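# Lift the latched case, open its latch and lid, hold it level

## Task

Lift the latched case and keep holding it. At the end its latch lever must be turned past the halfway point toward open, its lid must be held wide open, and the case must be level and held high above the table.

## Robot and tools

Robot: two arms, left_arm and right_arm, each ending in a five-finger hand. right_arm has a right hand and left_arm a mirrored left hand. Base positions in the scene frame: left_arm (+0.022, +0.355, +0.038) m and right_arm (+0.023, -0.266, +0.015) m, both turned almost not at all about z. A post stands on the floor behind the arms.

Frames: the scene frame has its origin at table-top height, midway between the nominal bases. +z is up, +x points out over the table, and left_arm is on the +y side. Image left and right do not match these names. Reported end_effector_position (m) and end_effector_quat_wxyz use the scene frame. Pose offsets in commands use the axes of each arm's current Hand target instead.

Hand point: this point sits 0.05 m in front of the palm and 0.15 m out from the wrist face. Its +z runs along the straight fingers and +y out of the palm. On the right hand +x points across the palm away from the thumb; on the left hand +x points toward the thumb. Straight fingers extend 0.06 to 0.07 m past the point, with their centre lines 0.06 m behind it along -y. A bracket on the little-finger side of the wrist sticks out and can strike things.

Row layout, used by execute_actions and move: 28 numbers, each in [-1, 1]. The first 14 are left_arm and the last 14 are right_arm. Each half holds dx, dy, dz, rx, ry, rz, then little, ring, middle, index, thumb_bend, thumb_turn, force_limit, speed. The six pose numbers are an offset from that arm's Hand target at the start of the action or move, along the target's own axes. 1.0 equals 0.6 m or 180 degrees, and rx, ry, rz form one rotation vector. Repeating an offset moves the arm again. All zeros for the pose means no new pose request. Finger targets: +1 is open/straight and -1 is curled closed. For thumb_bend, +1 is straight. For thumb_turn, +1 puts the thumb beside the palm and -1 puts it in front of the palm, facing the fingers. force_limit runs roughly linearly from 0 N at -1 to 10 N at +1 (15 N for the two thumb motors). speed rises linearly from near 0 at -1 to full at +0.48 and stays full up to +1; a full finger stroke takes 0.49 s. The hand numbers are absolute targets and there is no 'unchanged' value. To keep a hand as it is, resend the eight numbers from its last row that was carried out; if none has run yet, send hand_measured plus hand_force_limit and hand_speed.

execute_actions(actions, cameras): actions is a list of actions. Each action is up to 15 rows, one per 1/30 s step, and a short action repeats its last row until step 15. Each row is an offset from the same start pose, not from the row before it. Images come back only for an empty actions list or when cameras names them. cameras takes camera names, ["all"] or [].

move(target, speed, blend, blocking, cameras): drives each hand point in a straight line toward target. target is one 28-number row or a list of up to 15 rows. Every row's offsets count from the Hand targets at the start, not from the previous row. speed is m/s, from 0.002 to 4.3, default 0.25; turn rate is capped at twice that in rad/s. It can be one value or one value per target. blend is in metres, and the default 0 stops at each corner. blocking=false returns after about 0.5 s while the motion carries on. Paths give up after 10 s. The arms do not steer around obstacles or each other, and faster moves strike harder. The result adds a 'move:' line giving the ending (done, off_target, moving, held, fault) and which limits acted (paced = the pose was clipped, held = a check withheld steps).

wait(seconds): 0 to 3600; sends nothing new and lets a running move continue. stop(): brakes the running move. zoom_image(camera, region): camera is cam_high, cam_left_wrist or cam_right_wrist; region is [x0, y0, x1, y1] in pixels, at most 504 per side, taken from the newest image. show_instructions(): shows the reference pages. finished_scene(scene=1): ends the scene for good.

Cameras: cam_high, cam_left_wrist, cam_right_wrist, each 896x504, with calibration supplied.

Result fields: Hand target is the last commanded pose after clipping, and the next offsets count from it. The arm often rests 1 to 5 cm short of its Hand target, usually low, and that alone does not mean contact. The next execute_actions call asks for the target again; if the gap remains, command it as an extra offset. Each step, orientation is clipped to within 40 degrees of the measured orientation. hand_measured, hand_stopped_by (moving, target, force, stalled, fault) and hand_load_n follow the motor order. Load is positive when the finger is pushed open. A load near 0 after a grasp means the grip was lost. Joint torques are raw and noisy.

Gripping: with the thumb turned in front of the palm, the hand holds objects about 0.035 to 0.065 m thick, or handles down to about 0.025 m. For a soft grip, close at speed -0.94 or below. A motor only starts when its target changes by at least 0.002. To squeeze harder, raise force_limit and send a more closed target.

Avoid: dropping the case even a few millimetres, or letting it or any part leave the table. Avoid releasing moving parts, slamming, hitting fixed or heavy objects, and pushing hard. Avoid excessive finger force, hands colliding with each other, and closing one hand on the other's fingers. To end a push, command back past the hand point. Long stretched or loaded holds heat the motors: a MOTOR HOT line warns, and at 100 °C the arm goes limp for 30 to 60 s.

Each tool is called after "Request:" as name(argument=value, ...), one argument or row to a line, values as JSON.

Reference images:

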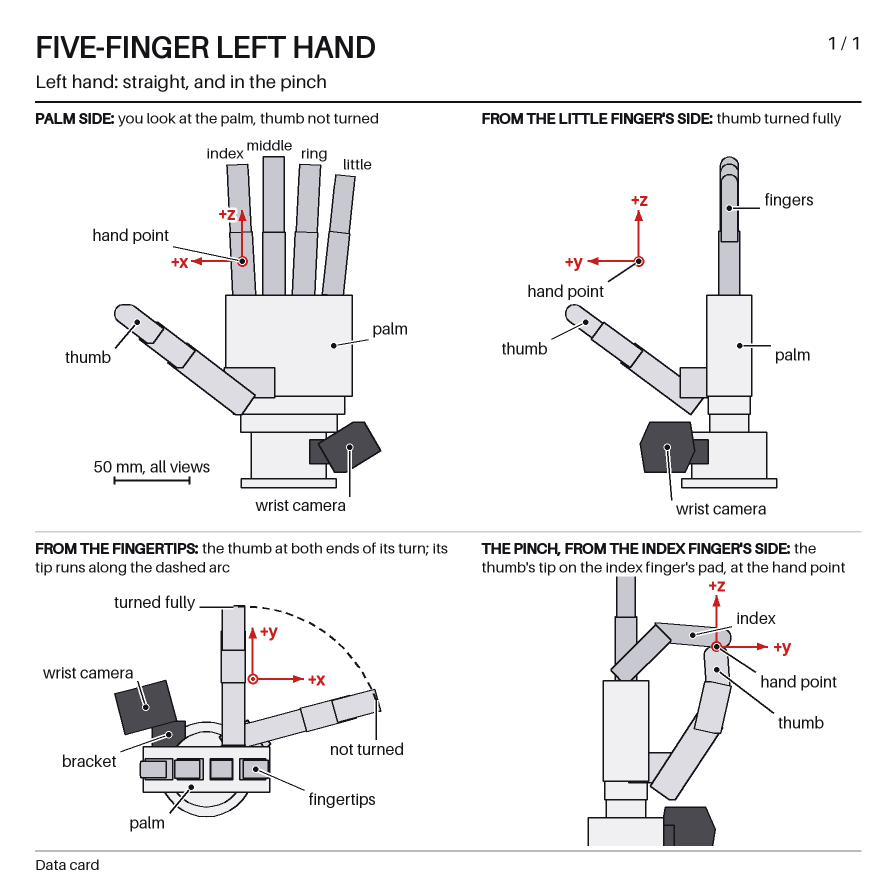

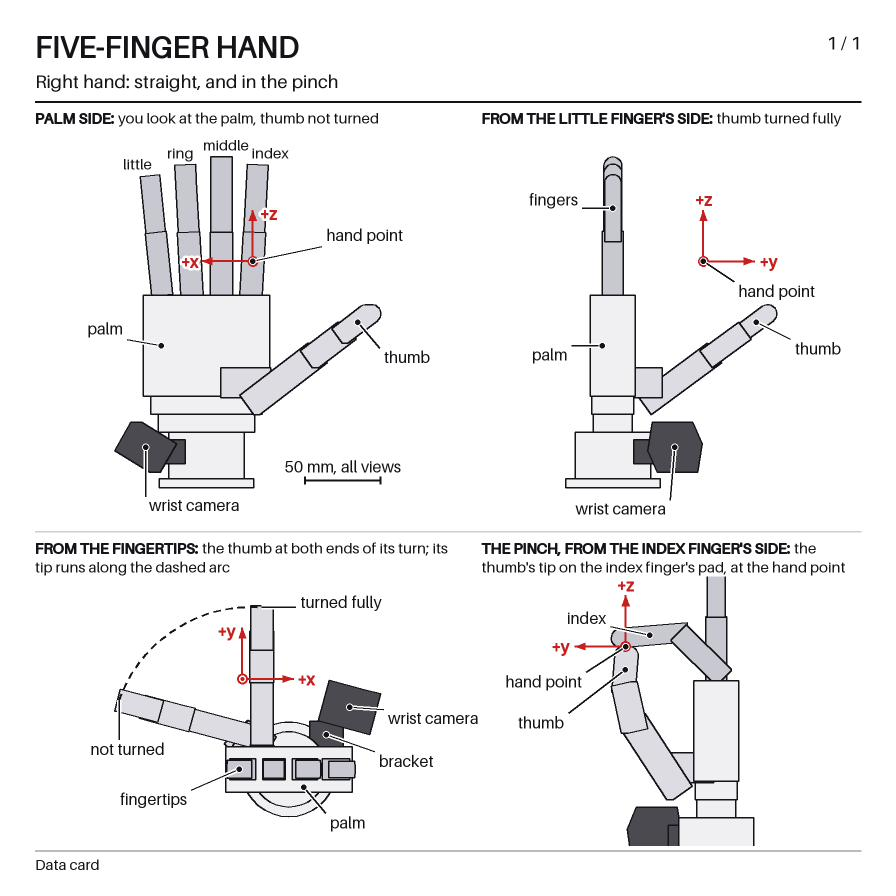

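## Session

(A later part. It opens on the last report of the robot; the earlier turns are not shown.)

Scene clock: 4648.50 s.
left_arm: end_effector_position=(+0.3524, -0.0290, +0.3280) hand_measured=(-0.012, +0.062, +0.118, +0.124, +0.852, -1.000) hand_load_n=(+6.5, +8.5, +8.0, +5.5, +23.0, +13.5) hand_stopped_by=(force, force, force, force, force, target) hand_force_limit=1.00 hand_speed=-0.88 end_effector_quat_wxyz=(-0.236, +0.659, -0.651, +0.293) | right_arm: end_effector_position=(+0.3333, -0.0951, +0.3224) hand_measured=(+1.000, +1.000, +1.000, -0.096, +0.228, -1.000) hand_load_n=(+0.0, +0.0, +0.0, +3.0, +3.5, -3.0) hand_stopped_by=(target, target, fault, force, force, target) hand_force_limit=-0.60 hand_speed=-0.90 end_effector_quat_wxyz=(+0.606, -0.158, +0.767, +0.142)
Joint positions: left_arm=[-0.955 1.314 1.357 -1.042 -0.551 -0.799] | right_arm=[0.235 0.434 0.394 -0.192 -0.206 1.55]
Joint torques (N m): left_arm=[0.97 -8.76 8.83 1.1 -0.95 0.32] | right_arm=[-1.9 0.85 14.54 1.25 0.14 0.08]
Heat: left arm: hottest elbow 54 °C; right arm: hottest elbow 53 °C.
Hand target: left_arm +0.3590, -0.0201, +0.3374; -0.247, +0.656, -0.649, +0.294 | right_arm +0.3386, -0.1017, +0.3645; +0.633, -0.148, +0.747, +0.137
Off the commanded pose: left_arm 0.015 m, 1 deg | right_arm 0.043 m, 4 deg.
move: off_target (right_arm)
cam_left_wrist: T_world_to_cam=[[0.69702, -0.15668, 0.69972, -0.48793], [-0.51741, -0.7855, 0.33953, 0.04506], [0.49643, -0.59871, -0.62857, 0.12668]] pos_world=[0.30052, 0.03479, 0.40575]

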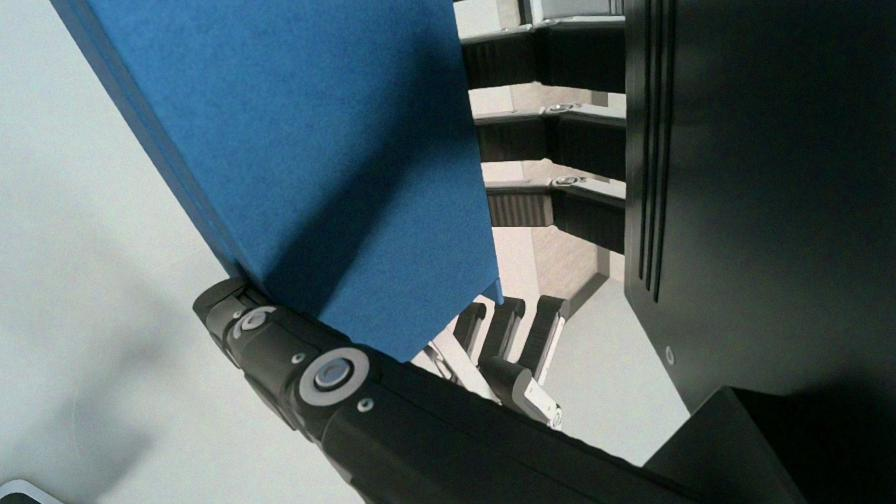

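Request:
execute_actions(
  actions=[],
)

Request:
zoom_image(
  camera="cam_right_wrist",
  region=[400, 100, 700, 340],
)

Request:
zoom_image(
  camera="cam_high",
  region=[360, 80, 500, 200],
)

Scene clock: 4655.40 s.
left_arm: end_effector_position=(+0.3524, -0.0290, +0.3280) hand_measured=(-0.012, +0.062, +0.118, +0.124, +0.852, -1.000) hand_load_n=(+7.0, +8.5, +8.0, +5.5, +23.0, +13.0) hand_stopped_by=(force, force, force, force, force, target) hand_force_limit=1.00 hand_speed=-0.88 end_effector_quat_wxyz=(-0.236, +0.659, -0.651, +0.293) | right_arm: end_effector_position=(+0.3333, -0.0951, +0.3224) hand_measured=(+1.000, +1.000, +1.000, -0.096, +0.228, -1.000) hand_load_n=(+0.0, +0.0, +0.0, +3.5, +3.5, -2.5) hand_stopped_by=(target, target, fault, force, force, target) hand_force_limit=-0.60 hand_speed=-0.90 end_effector_quat_wxyz=(+0.606, -0.158, +0.767, +0.142)
Joint positions: left_arm=[-0.955 1.314 1.357 -1.042 -0.551 -0.799] | right_arm=[0.235 0.434 0.394 -0.192 -0.206 1.55]
Joint velocities: within noise
Joint torques (N m): left_arm=[1.08 -8.76 8.85 1.13 -0.94 0.32] | right_arm=[-2.08 1.2 14.5 1.24 0.15 0.09]
Heat: left arm: hottest elbow 53 °C; right arm: hottest elbow 54 °C.
Hand target: left_arm +0.3590, -0.0201, +0.3374; -0.247, +0.656, -0.649, +0.294 | right_arm +0.3386, -0.1017, +0.3645; +0.633, -0.148, +0.747, +0.137
Off the commanded pose: left_arm 0.015 m, 1 deg | right_arm 0.043 m, 4 deg.
camera_calibration:
cam_left_wrist: T_world_to_cam=[[0.69702, -0.15668, 0.69972, -0.48793], [-0.51741, -0.7855, 0.33953, 0.04506], [0.49643, -0.59871, -0.62857, 0.12668]] pos_world=[0.30052, 0.03479, 0.40575]
cam_right_wrist: T_world_to_cam=[[-0.45022, 0.85636, -0.25289, 0.31493], [-0.41414, 0.05064, 0.9088, -0.1577], [0.79107, 0.51389, 0.33186, -0.20701]] pos_world=[0.24024, -0.15533, 0.29166]

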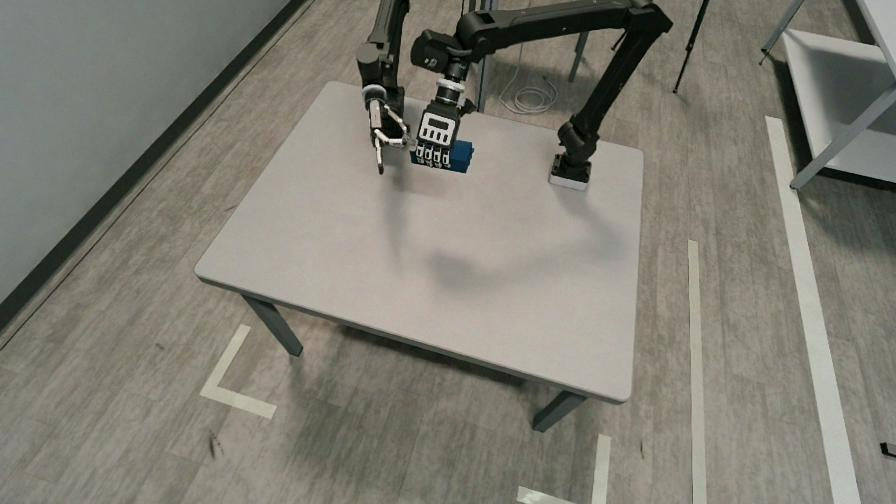

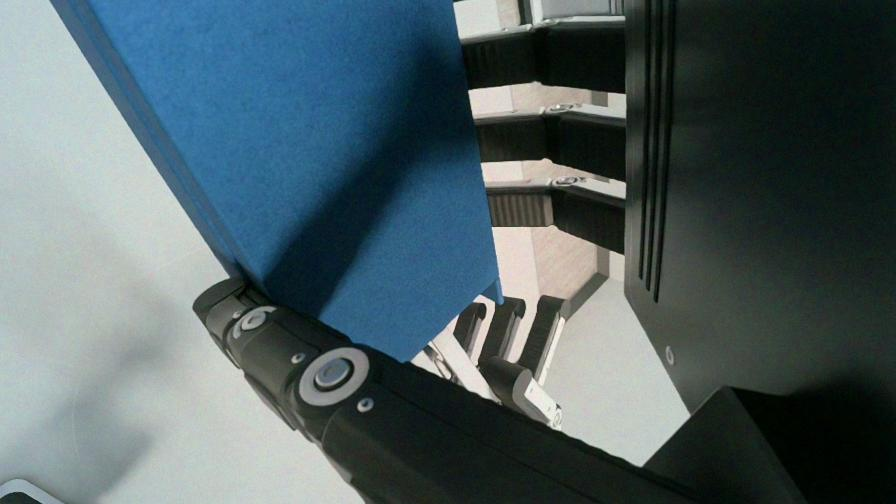

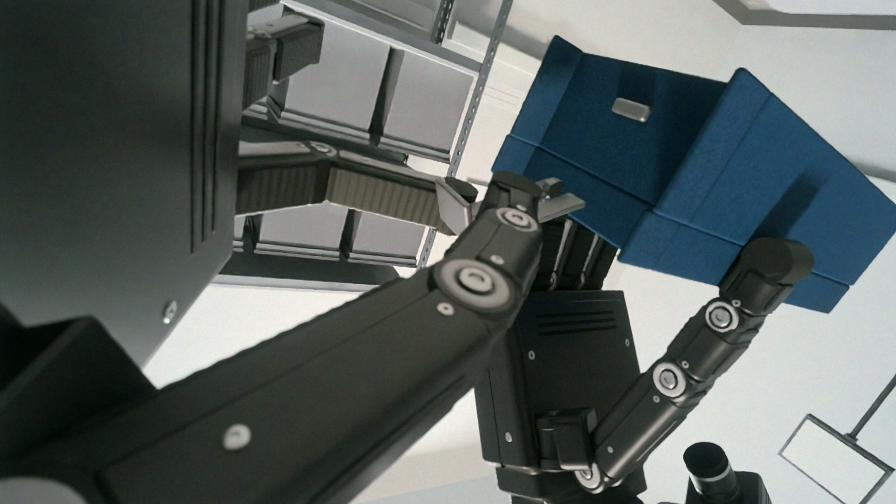

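Scaled by 1.680 from the camera's image (finer frame: 1280x720).

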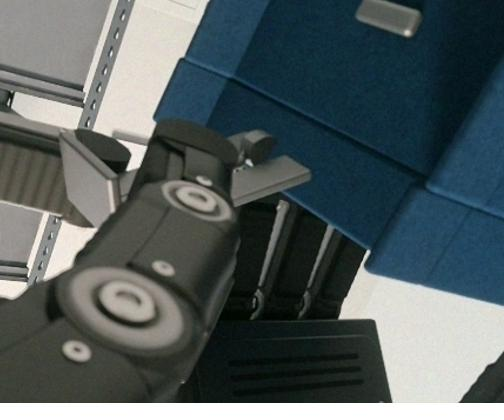

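Scaled by 3.600 from the camera's image (finer frame: 1280x720).

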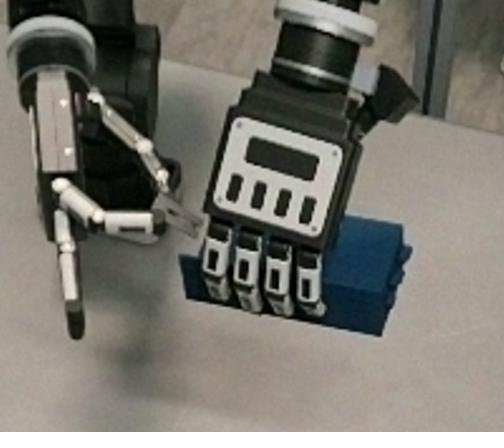

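Request:
move(
  target=[0,0,0,0,0,0,-0.8,-0.8,-0.8,-0.8,0.3,-1,1.0,-0.88,0.0245,-0.0004,0.0041,0,0,0,1,1,1,-0.2,0.2,-1,-0.6,-0.9],
  speed=0.05,
)

Scene clock: 4694.53 s.
left_arm: end_effector_position=(+0.3524, -0.0290, +0.3280) hand_measured=(-0.012, +0.062, +0.118, +0.124, +0.852, -1.000) hand_load_n=(+6.5, +8.5, +8.0, +5.5, +23.0, +13.5) hand_stopped_by=(force, force, force, force, force, target) hand_force_limit=1.00 hand_speed=-0.88 end_effector_quat_wxyz=(-0.236, +0.659, -0.651, +0.293) | right_arm: end_effector_position=(+0.3333, -0.0951, +0.3224) hand_measured=(+1.000, +1.000, +1.000, -0.096, +0.228, -1.000) hand_load_n=(+0.0, +0.0, +0.0, +3.5, +3.5, -3.0) hand_stopped_by=(target, target, fault, force, force, target) hand_force_limit=-0.60 hand_speed=-0.90 end_effector_quat_wxyz=(+0.606, -0.158, +0.767, +0.142)
Joint positions: left_arm=[-0.955 1.314 1.357 -1.042 -0.551 -0.799] | right_arm=[0.235 0.434 0.394 -0.192 -0.206 1.55]
Joint torques (N m): left_arm=[0.97 -8.7 8.87 1.2 -0.95 0.31] | right_arm=[-1.9 1.73 11.51 2.65 0.13 0.08]
Heat: left arm: hottest elbow 53 °C; right arm: hottest elbow 55 °C.
Hand target: left_arm +0.3590, -0.0201, +0.3374; -0.247, +0.656, -0.649, +0.294 | right_arm +0.3387, -0.1016, +0.3495; +0.633, -0.148, +0.747, +0.137
Off the commanded pose: left_arm 0.015 m, 1 deg | right_arm 0.028 m, 4 deg.
move: off_target (right_arm)

Request:
execute_actions(
  actions=[
    [[0,0,0,0,0,0,-0.8,-0.8,-0.8,-0.8,0.3,-1,1.0,-0.88,0,0,0,0,0,0,1,1,1,-0.05,0.355,-1,-0.8,-0.9]],
  ],
  cameras=["cam_left_wrist","cam_right_wrist"],
)

Request:
zoom_image(
  camera="cam_right_wrist",
  region=[400, 100, 700, 340],
)

Request:
zoom_image(
  camera="cam_left_wrist",
  region=[390, 270, 590, 430],
)

Scene clock: 4699.87 s.
left_arm: end_effector_position=(+0.3560, -0.0234, +0.3276) hand_measured=(-0.012, +0.062, +0.118, +0.124, +0.852, -1.000) hand_load_n=(+6.5, +8.5, +8.0, +5.5, +23.0, +13.0) hand_stopped_by=(force, force, force, force, force, target) hand_force_limit=1.00 hand_speed=-0.88 end_effector_quat_wxyz=(-0.244, +0.657, -0.652, +0.289) | right_arm: end_effector_position=(+0.3351, -0.0978, +0.3257) hand_measured=(+1.000, +1.000, +1.000, -0.050, +0.356, -1.000) hand_load_n=(+0.0, +0.0, +0.0, +0.0, +0.0, -0.5) hand_stopped_by=(target, target, fault, force, target, target) hand_force_limit=-0.80 hand_speed=-0.90 end_effector_quat_wxyz=(+0.612, -0.154, +0.763, +0.139)
Joint positions: left_arm=[-0.947 1.314 1.357 -1.046 -0.561 -0.784] | right_arm=[0.227 0.433 0.394 -0.179 -0.204 1.55]
Joint torques (N m): left_arm=[0.38 -8.82 8.84 1.35 -0.54 0.16] | right_arm=[-1.61 1.61 11.58 2.26 0.05 0.07]
Heat: left arm: hottest elbow 53 °C; right arm: hottest elbow 55 °C.
Hand target: left_arm +0.3592, -0.0200, +0.3374; -0.247, +0.656, -0.649, +0.294 | right_arm +0.3387, -0.1018, +0.3496; +0.633, -0.148, +0.747, +0.137
Off the commanded pose: left_arm 0.011 m, 1 deg | right_arm 0.024 m, 3 deg.
Step readings (end_effector_position of left_arm | right_arm):
0: (+0.3524, -0.0290, +0.3280) | (+0.3333, -0.0951, +0.3224)
1: (+0.3524, -0.0290, +0.3280) | (+0.3333, -0.0951, +0.3224)
2: (+0.3524, -0.0290, +0.3280) | (+0.3333, -0.0951, +0.3224)
4: (+0.3526, -0.0288, +0.3281) | (+0.3334, -0.0952, +0.3224)
8: (+0.3545, -0.0269, +0.3283) | (+0.3338, -0.0960, +0.3235)
15: (+0.3554, -0.0245, +0.3277) | (+0.3350, -0.0977, +0.3254)
cam_left_wrist: T_world_to_cam=[[0.69382, -0.16719, 0.70047, -0.48858], [-0.51693, -0.79284, 0.32278, 0.05658], [0.5014, -0.58605, -0.63652, 0.12905]] pos_world=[0.30353, 0.0388, 0.40612]
cam_right_wrist: T_world_to_cam=[[-0.43874, 0.86122, -0.25653, 0.31671], [-0.42555, 0.05231, 0.90342, -0.15414], [0.79146, 0.50553, 0.34354, -0.21297]] pos_world=[0.24192, -0.15704, 0.29366]

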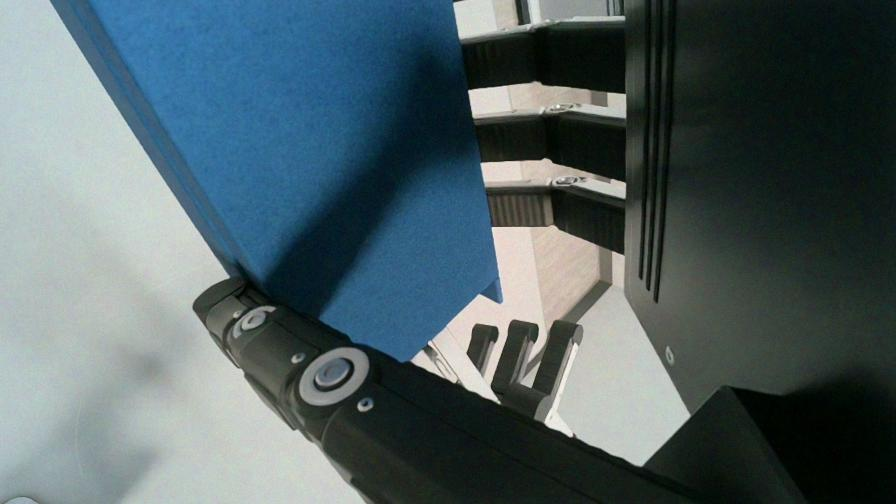

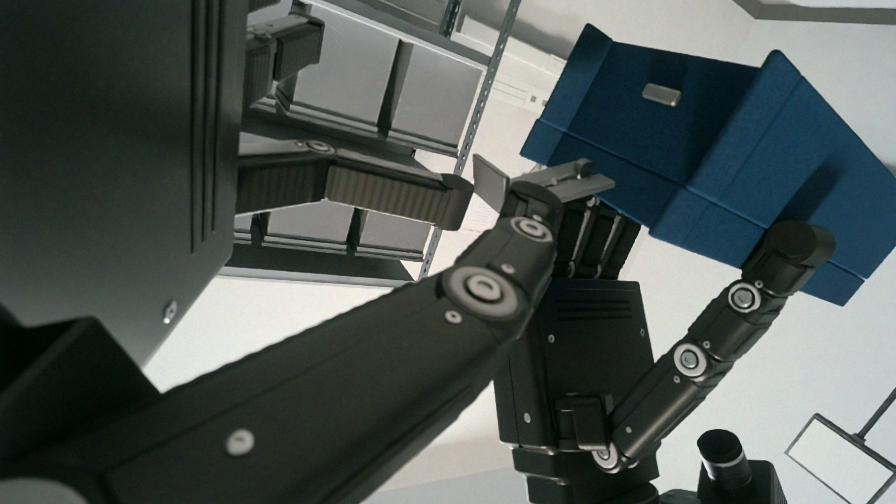

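Scaled by 1.680 from the camera's image (finer frame: 1280x720).

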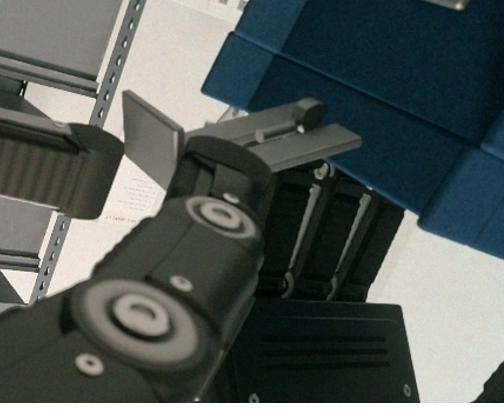

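Scaled by 2.520 from the camera's image (finer frame: 1280x720).

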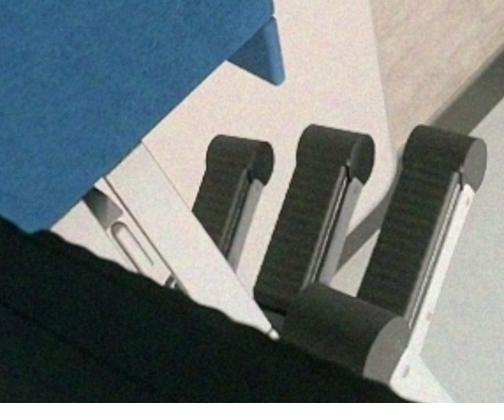

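Request:
move(
  target=[
    [0,0,0,0,0,0,-0.8,-0.8,-0.8,-0.8,0.3,-1,1.0,-0.88,0.0032,-0.0612,-0.026,0,0,0,1,1,1,-0.05,0.355,-1,-0.8,-0.9],
    [0,0,0,0,0,0,-0.8,-0.8,-0.8,-0.8,0.3,-1,1.0,-0.88,0.0096,-0.1836,-0.078,0,0,0,1,1,1,-0.05,0.355,-1,-0.8,-0.9],
  ],
  speed=[0.05,0.12],
  blend=0.01,
  cameras=["cam_left_wrist","cam_right_wrist"],
)

Request:
zoom_image(
  camera="cam_left_wrist",
  region=[350, 230, 600, 430],
)

Scene clock: 4717.37 s.
left_arm: end_effector_position=(+0.3560, -0.0234, +0.3276) hand_measured=(-0.012, +0.062, +0.118, +0.124, +0.852, -1.000) hand_load_n=(+7.0, +9.0, +8.0, +5.5, +23.0, +13.0) hand_stopped_by=(force, force, force, force, force, target) hand_force_limit=1.00 hand_speed=-0.88 end_effector_quat_wxyz=(-0.244, +0.657, -0.652, +0.289) | right_arm: end_effector_position=(+0.3357, -0.2177, +0.3273) hand_measured=(+1.000, +1.000, +1.000, -0.050, +0.356, -1.000) hand_load_n=(+0.0, +0.0, +0.0, +0.0, +0.0, +0.0) hand_stopped_by=(target, target, fault, force, target, target) hand_force_limit=-0.80 hand_speed=-0.90 end_effector_quat_wxyz=(+0.622, -0.138, +0.756, +0.151)
Joint positions: left_arm=[-0.947 1.314 1.357 -1.046 -0.561 -0.784] | right_arm=[-0.482 0.52 0.407 -0.179 -0.893 1.4]
Joint torques (N m): left_arm=[0.79 -8.53 8.84 1.33 -0.52 0.17] | right_arm=[-1.38 2.02 13.05 0.7 -0.29 -0.08]
Heat: left arm: hottest elbow 53 °C; right arm: hottest elbow 53 °C.
Hand target: left_arm +0.3592, -0.0200, +0.3375; -0.247, +0.656, -0.649, +0.294 | right_arm +0.3388, -0.2215, +0.3496; +0.633, -0.148, +0.747, +0.137
Off the commanded pose: left_arm 0.011 m, 1 deg | right_arm 0.023 m, 3 deg.
move: off_target (right_arm)
cam_left_wrist: T_world_to_cam=[[0.69382, -0.16719, 0.70047, -0.48858], [-0.51693, -0.79284, 0.32278, 0.05658], [0.5014, -0.58605, -0.63652, 0.12905]] pos_world=[0.30353, 0.0388, 0.40612]
cam_right_wrist: T_world_to_cam=[[-0.42491, 0.87683, -0.22499, 0.40919], [-0.43921, 0.01764, 0.89821, -0.15028], [0.79154, 0.48048, 0.37762, -0.16996]] pos_world=[0.2424, -0.27448, 0.29123]

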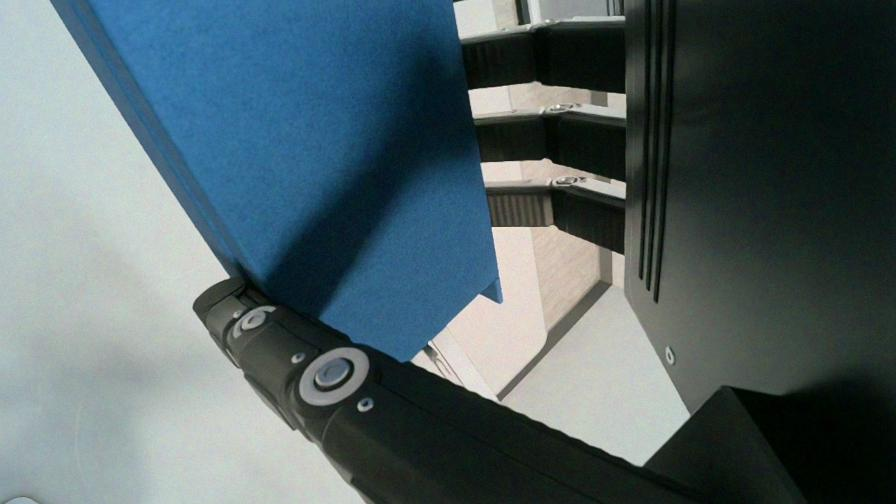

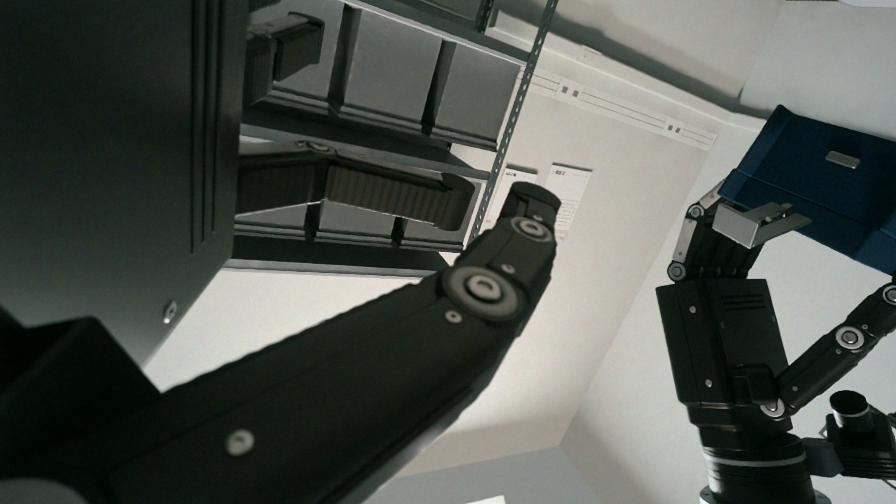

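Scaled by 2.016 from the camera's image (finer frame: 1280x720).

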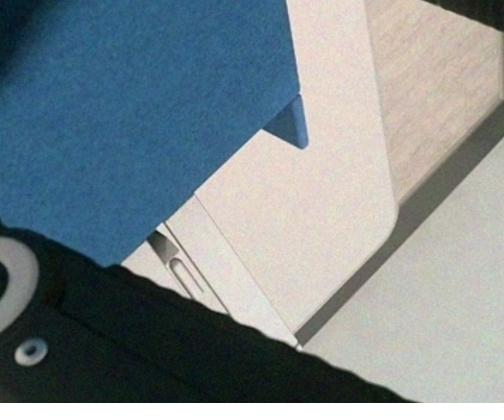

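Request:
zoom_image(
  camera="cam_right_wrist",
  region=[640, 90, 896, 340],
)

Scaled by 1.969 from the camera's image (finer frame: 1280x720).

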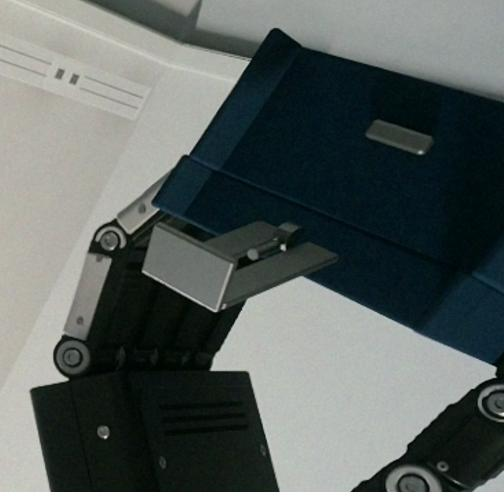

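Request:
move(
  target=[0.0060,0.3393,0.2683,0.0443,0.0015,0.0026,-0.8,-0.8,-0.8,-0.8,0.3,-1,1.0,-0.88,0,0,0,0,0,0,1,1,1,-0.05,0.355,-1,-0.8,-0.9],
  speed=0.1,
  cameras=["all"],
)

Scene clock: 4843.97 s.
left_arm: end_effector_position=(+0.3282, -0.0339, +0.0759) hand_measured=(-0.012, +0.062, +0.118, +0.124, +0.852, -1.000) hand_load_n=(+7.0, +8.5, +8.5, +5.5, +23.0, +13.0) hand_stopped_by=(force, force, force, force, force, target) hand_force_limit=1.00 hand_speed=-0.88 end_effector_quat_wxyz=(-0.295, +0.632, -0.638, +0.328) | right_arm: end_effector_position=(+0.3357, -0.2177, +0.3273) hand_measured=(+1.000, +1.000, +1.000, -0.050, +0.356, -1.000) hand_load_n=(+0.0, +0.0, +0.0, +0.0, +0.0, +0.0) hand_stopped_by=(target, target, fault, force, target, target) hand_force_limit=-0.80 hand_speed=-0.90 end_effector_quat_wxyz=(+0.622, -0.138, +0.756, +0.151)
Joint positions: left_arm=[-1.073 1.507 0.796 -0.259 -0.735 -0.823] | right_arm=[-0.482 0.52 0.407 -0.179 -0.893 1.399]
Joint torques (N m): left_arm=[-0.26 -8.7 6.02 2.18 -0.68 -0.09] | right_arm=[-1.2 1.85 13.07 0.73 -0.3 -0.09]
Heat: left arm: hottest elbow 53 °C; right arm: hottest elbow 48 °C.
Hand target: left_arm +0.3289, -0.0402, +0.0806; -0.291, +0.634, -0.631, +0.340 | right_arm +0.3388, -0.2215, +0.3495; +0.633, -0.148, +0.747, +0.137
Off the commanded pose: left_arm 0.008 m, 2 deg | right_arm 0.023 m, 3 deg.
move: done
cam_left_wrist: T_world_to_cam=[[0.58945, -0.18488, 0.78636, -0.26753], [-0.55846, -0.79662, 0.23133, 0.13557], [0.58366, -0.57551, -0.57282, -0.05482]] pos_world=[0.2654, 0.02699, 0.14761]
cam_right_wrist: T_world_to_cam=[[-0.42497, 0.87659, -0.22579, 0.40937], [-0.43952, 0.01824, 0.89805, -0.15], [0.79134, 0.48089, 0.37753, -0.16978]] pos_world=[0.2424, -0.27448, 0.29123]

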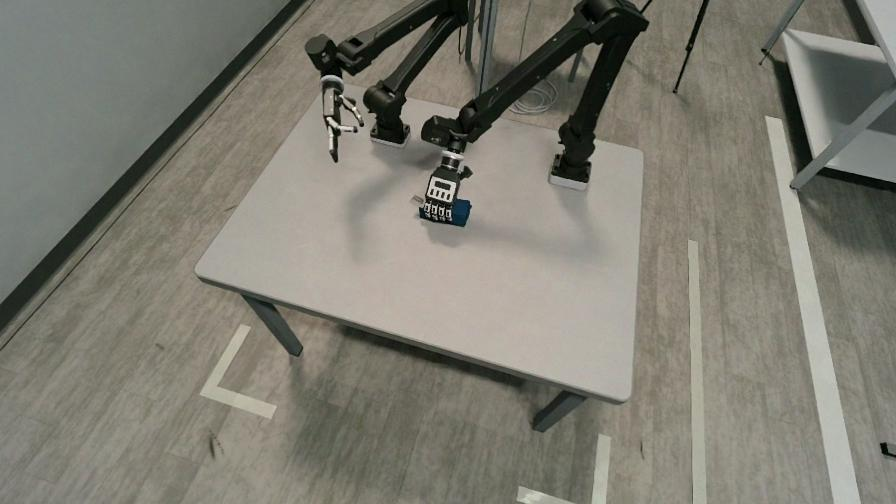

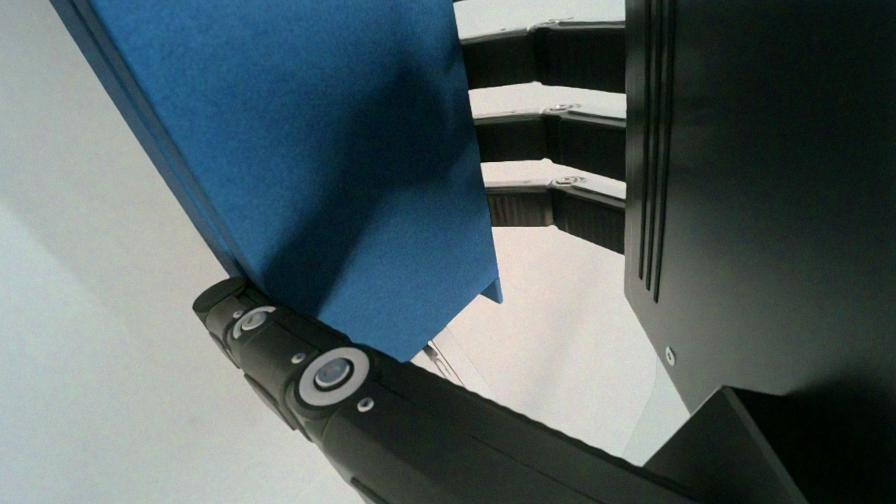

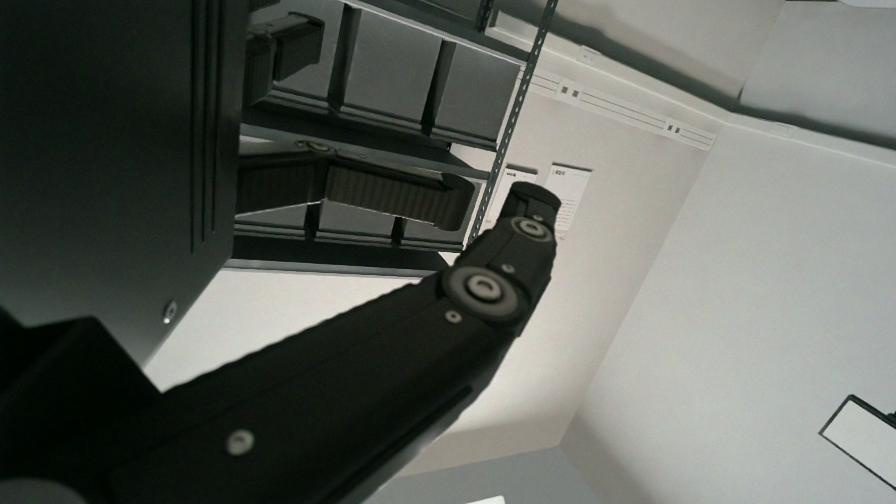

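Request:
zoom_image(
  camera="cam_high",
  region=[390, 170, 500, 250],
)

Scaled by 4.582 from the camera's image (finer frame: 1280x720).

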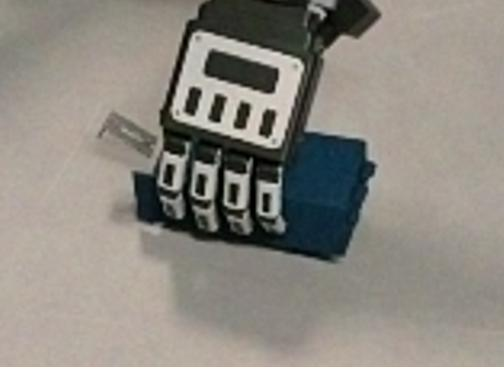

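Request:
move(
  target=[-0.00107,0.0133,0.0100,0,0,0,-0.8,-0.8,-0.8,-0.8,0.3,-1,1.0,-0.88,0,0,0,0,0,0,1,1,1,-0.05,0.355,-1,-0.8,-0.9],
  speed=0.02,
)

Scene clock: 4853.07 s.
left_arm: end_effector_position=(+0.3300, -0.0369, +0.0728) hand_measured=(-0.012, +0.062, +0.118, +0.124, +0.852, -1.000) hand_load_n=(+7.0, +8.5, +8.0, +5.5, +23.0, +12.5) hand_stopped_by=(force, force, force, force, force, target) hand_force_limit=1.00 hand_speed=-0.88 end_effector_quat_wxyz=(-0.293, +0.633, -0.633, +0.335) | right_arm: end_effector_position=(+0.3357, -0.2177, +0.3273) hand_measured=(+1.000, +1.000, +1.000, -0.050, +0.356, -1.000) hand_load_n=(+0.0, +0.0, +0.0, +0.0, +0.0, +0.0) hand_stopped_by=(target, target, fault, force, target, target) hand_force_limit=-0.80 hand_speed=-0.90 end_effector_quat_wxyz=(+0.622, -0.138, +0.756, +0.151)
Joint positions: left_arm=[-1.073 1.517 0.79 -0.227 -0.736 -0.825] | right_arm=[-0.482 0.52 0.407 -0.179 -0.893 1.399]
Joint torques (N m): left_arm=[-0.5 -7.77 5.5 2.17 -0.66 -0.09] | right_arm=[-1.14 1.9 13.07 0.7 -0.3 -0.1]
Heat: left arm: hottest elbow 52 °C; right arm: hottest elbow 48 °C.
Hand target: left_arm +0.3288, -0.0401, +0.0705; -0.291, +0.634, -0.631, +0.339 | right_arm +0.3388, -0.2215, +0.3495; +0.633, -0.148, +0.747, +0.137
Off the commanded pose: left_arm 0.004 m, 1 deg | right_arm 0.023 m, 3 deg.
move: done

Request:
execute_actions(
  actions=[],
)

Request:
zoom_image(
  camera="cam_high",
  region=[390, 170, 500, 250],
)

Scene clock: 4857.83 s.
left_arm: end_effector_position=(+0.3300, -0.0369, +0.0728) hand_measured=(-0.012, +0.062, +0.118, +0.124, +0.852, -1.000) hand_load_n=(+7.0, +8.5, +8.0, +5.5, +22.5, +12.5) hand_stopped_by=(force, force, force, force, force, target) hand_force_limit=1.00 hand_speed=-0.88 end_effector_quat_wxyz=(-0.293, +0.633, -0.633, +0.335) | right_arm: end_effector_position=(+0.3357, -0.2177, +0.3273) hand_measured=(+1.000, +1.000, +1.000, -0.050, +0.356, -1.000) hand_load_n=(+0.0, +0.0, +0.0, +0.0, +0.0, +0.0) hand_stopped_by=(target, target, fault, force, target, target) hand_force_limit=-0.80 hand_speed=-0.90 end_effector_quat_wxyz=(+0.622, -0.138, +0.756, +0.151)
Joint positions: left_arm=[-1.073 1.517 0.79 -0.227 -0.736 -0.825] | right_arm=[-0.482 0.52 0.407 -0.179 -0.893 1.399]
Joint velocities: within noise
Joint torques (N m): left_arm=[-0.44 -7.88 5.53 2.14 -0.64 -0.06] | right_arm=[-1.2 2.02 13.05 0.69 -0.29 -0.08]
Heat: left arm: hottest elbow 52 °C; right arm: hottest elbow 48 °C.
Hand target: left_arm +0.3288, -0.0401, +0.0705; -0.291, +0.634, -0.631, +0.339 | right_arm +0.3388, -0.2215, +0.3495; +0.633, -0.148, +0.747, +0.137
Off the commanded pose: left_arm 0.004 m, 1 deg | right_arm 0.023 m, 3 deg.
camera_calibration:
cam_left_wrist: T_world_to_cam=[[0.58349, -0.17189, 0.79372, -0.26476], [-0.55896, -0.79402, 0.23896, 0.13463], [0.58915, -0.58309, -0.55938, -0.06241]] pos_world=[0.2665, 0.025, 0.14306]
cam_right_wrist: T_world_to_cam=[[-0.42497, 0.87659, -0.22579, 0.40937], [-0.43952, 0.01824, 0.89805, -0.15], [0.79134, 0.48089, 0.37753, -0.16978]] pos_world=[0.2424, -0.27448, 0.29123]

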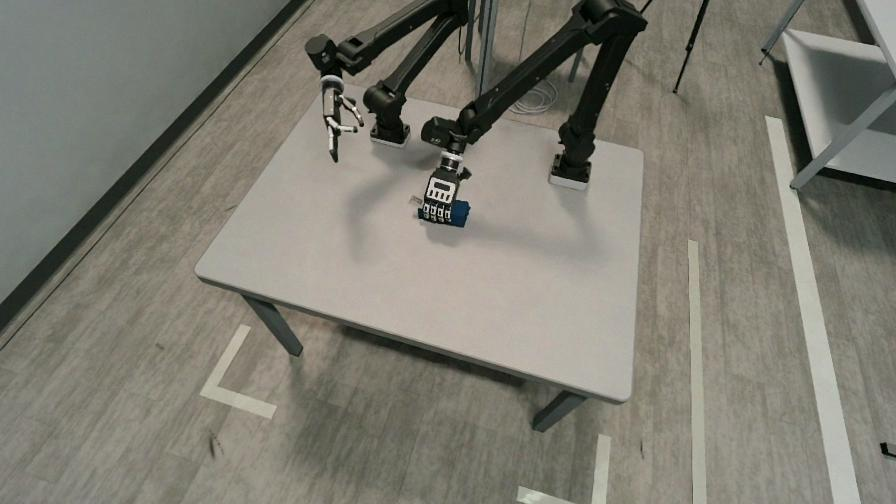

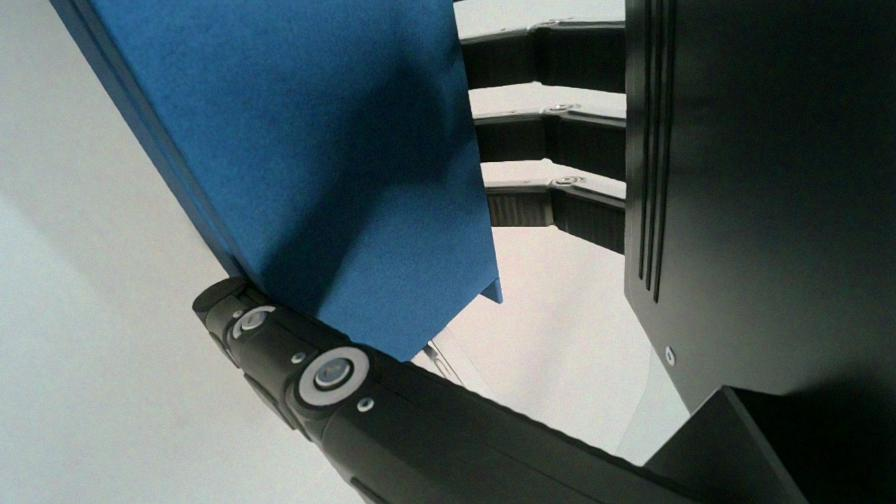

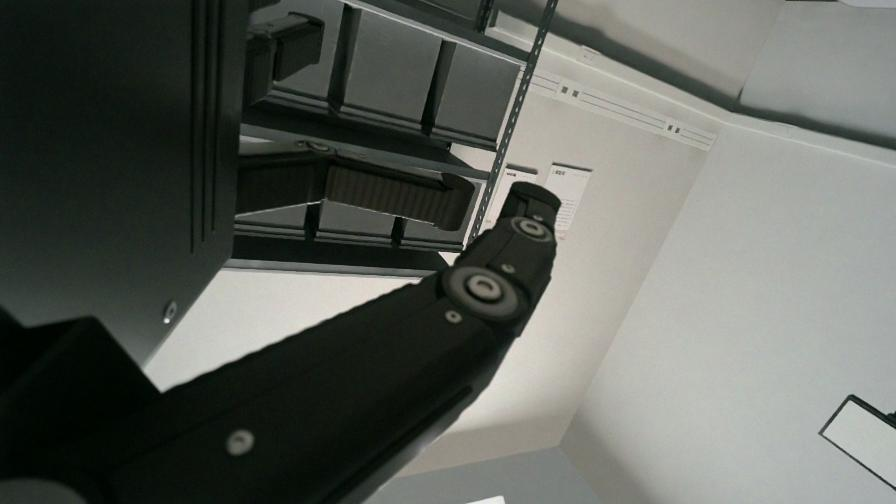

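Scaled by 4.582 from the camera's image (finer frame: 1280x720).

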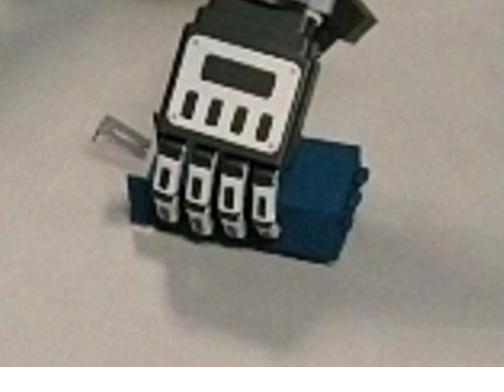

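Request:
move(
  target=[-0.00054,0.0067,0.0050,0,0,0,-0.8,-0.8,-0.8,-0.8,0.3,-1,1.0,-0.88,0,0,0,0,0,0,1,1,1,-0.05,0.355,-1,-0.8,-0.9],
  speed=0.02,
  cameras=["cam_high"],
)

Request:
zoom_image(
  camera="cam_high",
  region=[390, 170, 500, 250],
)

Scene clock: 4862.10 s.
left_arm: end_effector_position=(+0.3316, -0.0397, +0.0723) hand_measured=(-0.012, +0.062, +0.118, +0.124, +0.852, -1.000) hand_load_n=(+7.0, +8.5, +8.0, +5.5, +22.5, +12.0) hand_stopped_by=(force, force, force, force, force, target) hand_force_limit=1.00 hand_speed=-0.88 end_effector_quat_wxyz=(-0.291, +0.634, -0.631, +0.340) | right_arm: end_effector_position=(+0.3357, -0.2177, +0.3273) hand_measured=(+1.000, +1.000, +1.000, -0.050, +0.356, -1.000) hand_load_n=(+0.0, +0.0, +0.0, +0.0, +0.0, -0.5) hand_stopped_by=(target, target, fault, force, target, target) hand_force_limit=-0.80 hand_speed=-0.90 end_effector_quat_wxyz=(+0.622, -0.138, +0.756, +0.151)
Joint positions: left_arm=[-1.073 1.523 0.79 -0.21 -0.736 -0.825] | right_arm=[-0.482 0.52 0.407 -0.179 -0.893 1.399]
Joint torques (N m): left_arm=[-0.73 -7.59 5.16 2.15 -0.65 -0.08] | right_arm=[-1.26 1.96 13.04 0.7 -0.29 -0.1]
Heat: left arm: hottest elbow 51 °C; right arm: hottest elbow 48 °C.
Hand target: left_arm +0.3288, -0.0401, +0.0654; -0.292, +0.634, -0.631, +0.339 | right_arm +0.3388, -0.2215, +0.3495; +0.633, -0.148, +0.747, +0.137
Off the commanded pose: left_arm 0.007 m, 0 deg | right_arm 0.023 m, 3 deg.
move: done

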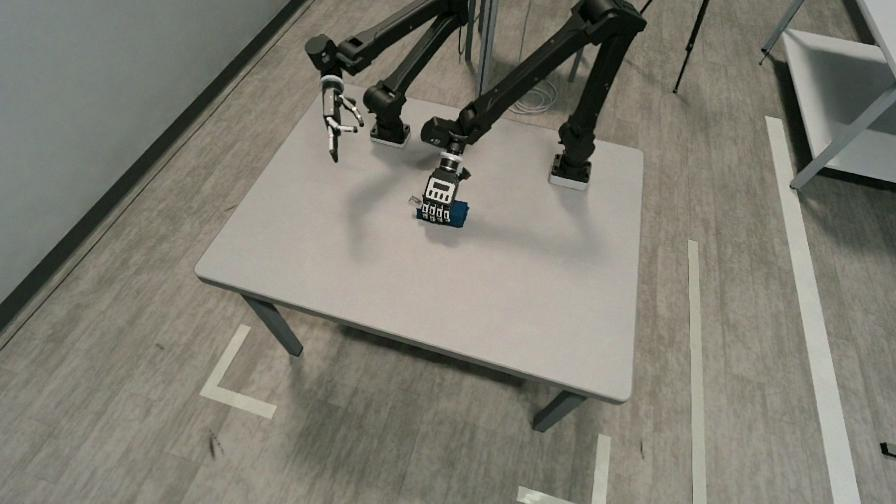

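Scaled by 4.582 from the camera's image (finer frame: 1280x720).

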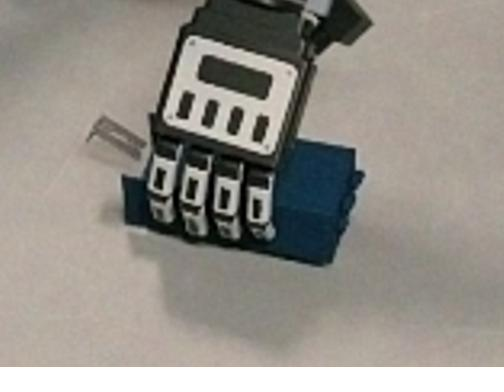

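Request:
wait(
  seconds=0,
  cameras=["cam_left_wrist"],
)

Request:
zoom_image(
  camera="cam_left_wrist",
  region=[380, 240, 540, 400],
)

Scene clock: 4899.20 s.
left_arm: end_effector_position=(+0.3316, -0.0397, +0.0723) hand_measured=(-0.012, +0.062, +0.118, +0.124, +0.852, -1.000) hand_load_n=(+7.0, +8.5, +8.0, +5.5, +23.0, +12.5) hand_stopped_by=(force, force, force, force, force, target) hand_force_limit=1.00 hand_speed=-0.88 end_effector_quat_wxyz=(-0.291, +0.634, -0.631, +0.340) | right_arm: end_effector_position=(+0.3357, -0.2177, +0.3273) hand_measured=(+1.000, +1.000, +1.000, -0.050, +0.356, -1.000) hand_load_n=(+0.0, +0.0, +0.0, +0.0, +0.0, -0.5) hand_stopped_by=(target, target, fault, force, target, target) hand_force_limit=-0.80 hand_speed=-0.90 end_effector_quat_wxyz=(+0.622, -0.138, +0.756, +0.151)
Joint positions: left_arm=[-1.073 1.523 0.79 -0.21 -0.736 -0.825] | right_arm=[-0.482 0.52 0.407 -0.179 -0.893 1.399]
Joint torques (N m): left_arm=[-0.5 -7.41 5.12 2.14 -0.64 -0.04] | right_arm=[-1.2 1.85 13.08 0.73 -0.3 -0.09]
Heat: left arm: hottest elbow 49 °C; right arm: hottest elbow 49 °C.
Hand target: left_arm +0.3288, -0.0401, +0.0654; -0.292, +0.634, -0.631, +0.339 | right_arm +0.3388, -0.2215, +0.3495; +0.633, -0.148, +0.747, +0.137
Off the commanded pose: left_arm 0.007 m, 0 deg | right_arm 0.023 m, 3 deg.
cam_left_wrist: T_world_to_cam=[[0.57914, -0.16371, 0.79862, -0.26439], [-0.55991, -0.7919, 0.2437, 0.13344], [0.59253, -0.5883, -0.55029, -0.06728]] pos_world=[0.2677, 0.0228, 0.1416]

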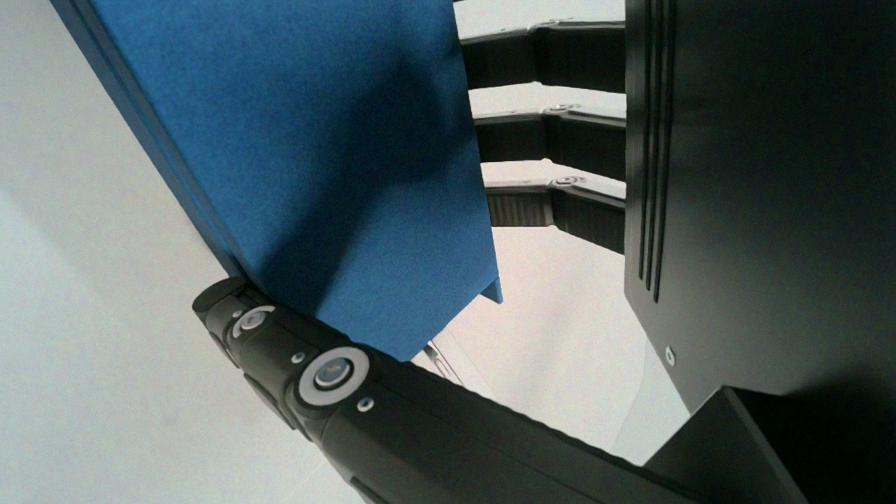

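Scaled by 3.150 from the camera's image (finer frame: 1280x720).

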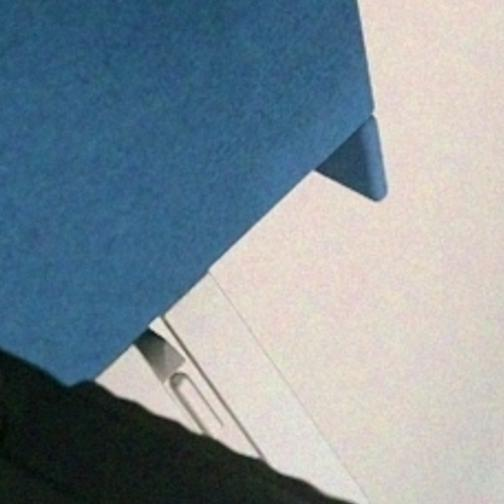

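Request:
move(
  target=[
    [0.0004,-0.0053,-0.0040,-0.0222,-0.0008,-0.0013,-0.8,-0.8,-0.8,-0.8,0.3,-1,1.0,-0.88,0,0,0,0,0,0,1,1,1,-0.05,0.355,-1,-0.8,-0.9],
  ],
  speed=0.02,
)

Scene clock: 4908.73 s.
left_arm: end_effector_position=(+0.3243, -0.0365, +0.0644) hand_measured=(-0.012, +0.062, +0.118, +0.124, +0.852, -1.000) hand_load_n=(+5.0, +8.0, +8.5, +7.5, +21.5, +9.5) hand_stopped_by=(force, force, force, force, force, target) hand_force_limit=1.00 hand_speed=-0.88 end_effector_quat_wxyz=(-0.267, +0.649, -0.636, +0.320) | right_arm: end_effector_position=(+0.3357, -0.2177, +0.3273) hand_measured=(+1.000, +1.000, +1.000, -0.050, +0.356, -1.000) hand_load_n=(+0.0, +0.0, -0.5, +0.0, +0.0, -0.5) hand_stopped_by=(target, target, fault, force, target, target) hand_force_limit=-0.80 hand_speed=-0.90 end_effector_quat_wxyz=(+0.622, -0.138, +0.756, +0.151)
Joint positions: left_arm=[-1.059 1.523 0.796 -0.266 -0.679 -0.867] | right_arm=[-0.482 0.52 0.407 -0.179 -0.893 1.399]
Joint torques (N m): left_arm=[0.79 -8.23 7.57 0.66 -0.27 0.24] | right_arm=[-1.08 1.85 13.05 0.65 -0.29 -0.09]
Heat: left arm: hottest elbow 48 °C; right arm: hottest elbow 49 °C.
Hand target: left_arm +0.3288, -0.0400, +0.0693; -0.269, +0.646, -0.641, +0.317 | right_arm +0.3388, -0.2215, +0.3495; +0.633, -0.148, +0.747, +0.137
Off the commanded pose: left_arm 0.008 m, 1 deg | right_arm 0.023 m, 3 deg.
move: done


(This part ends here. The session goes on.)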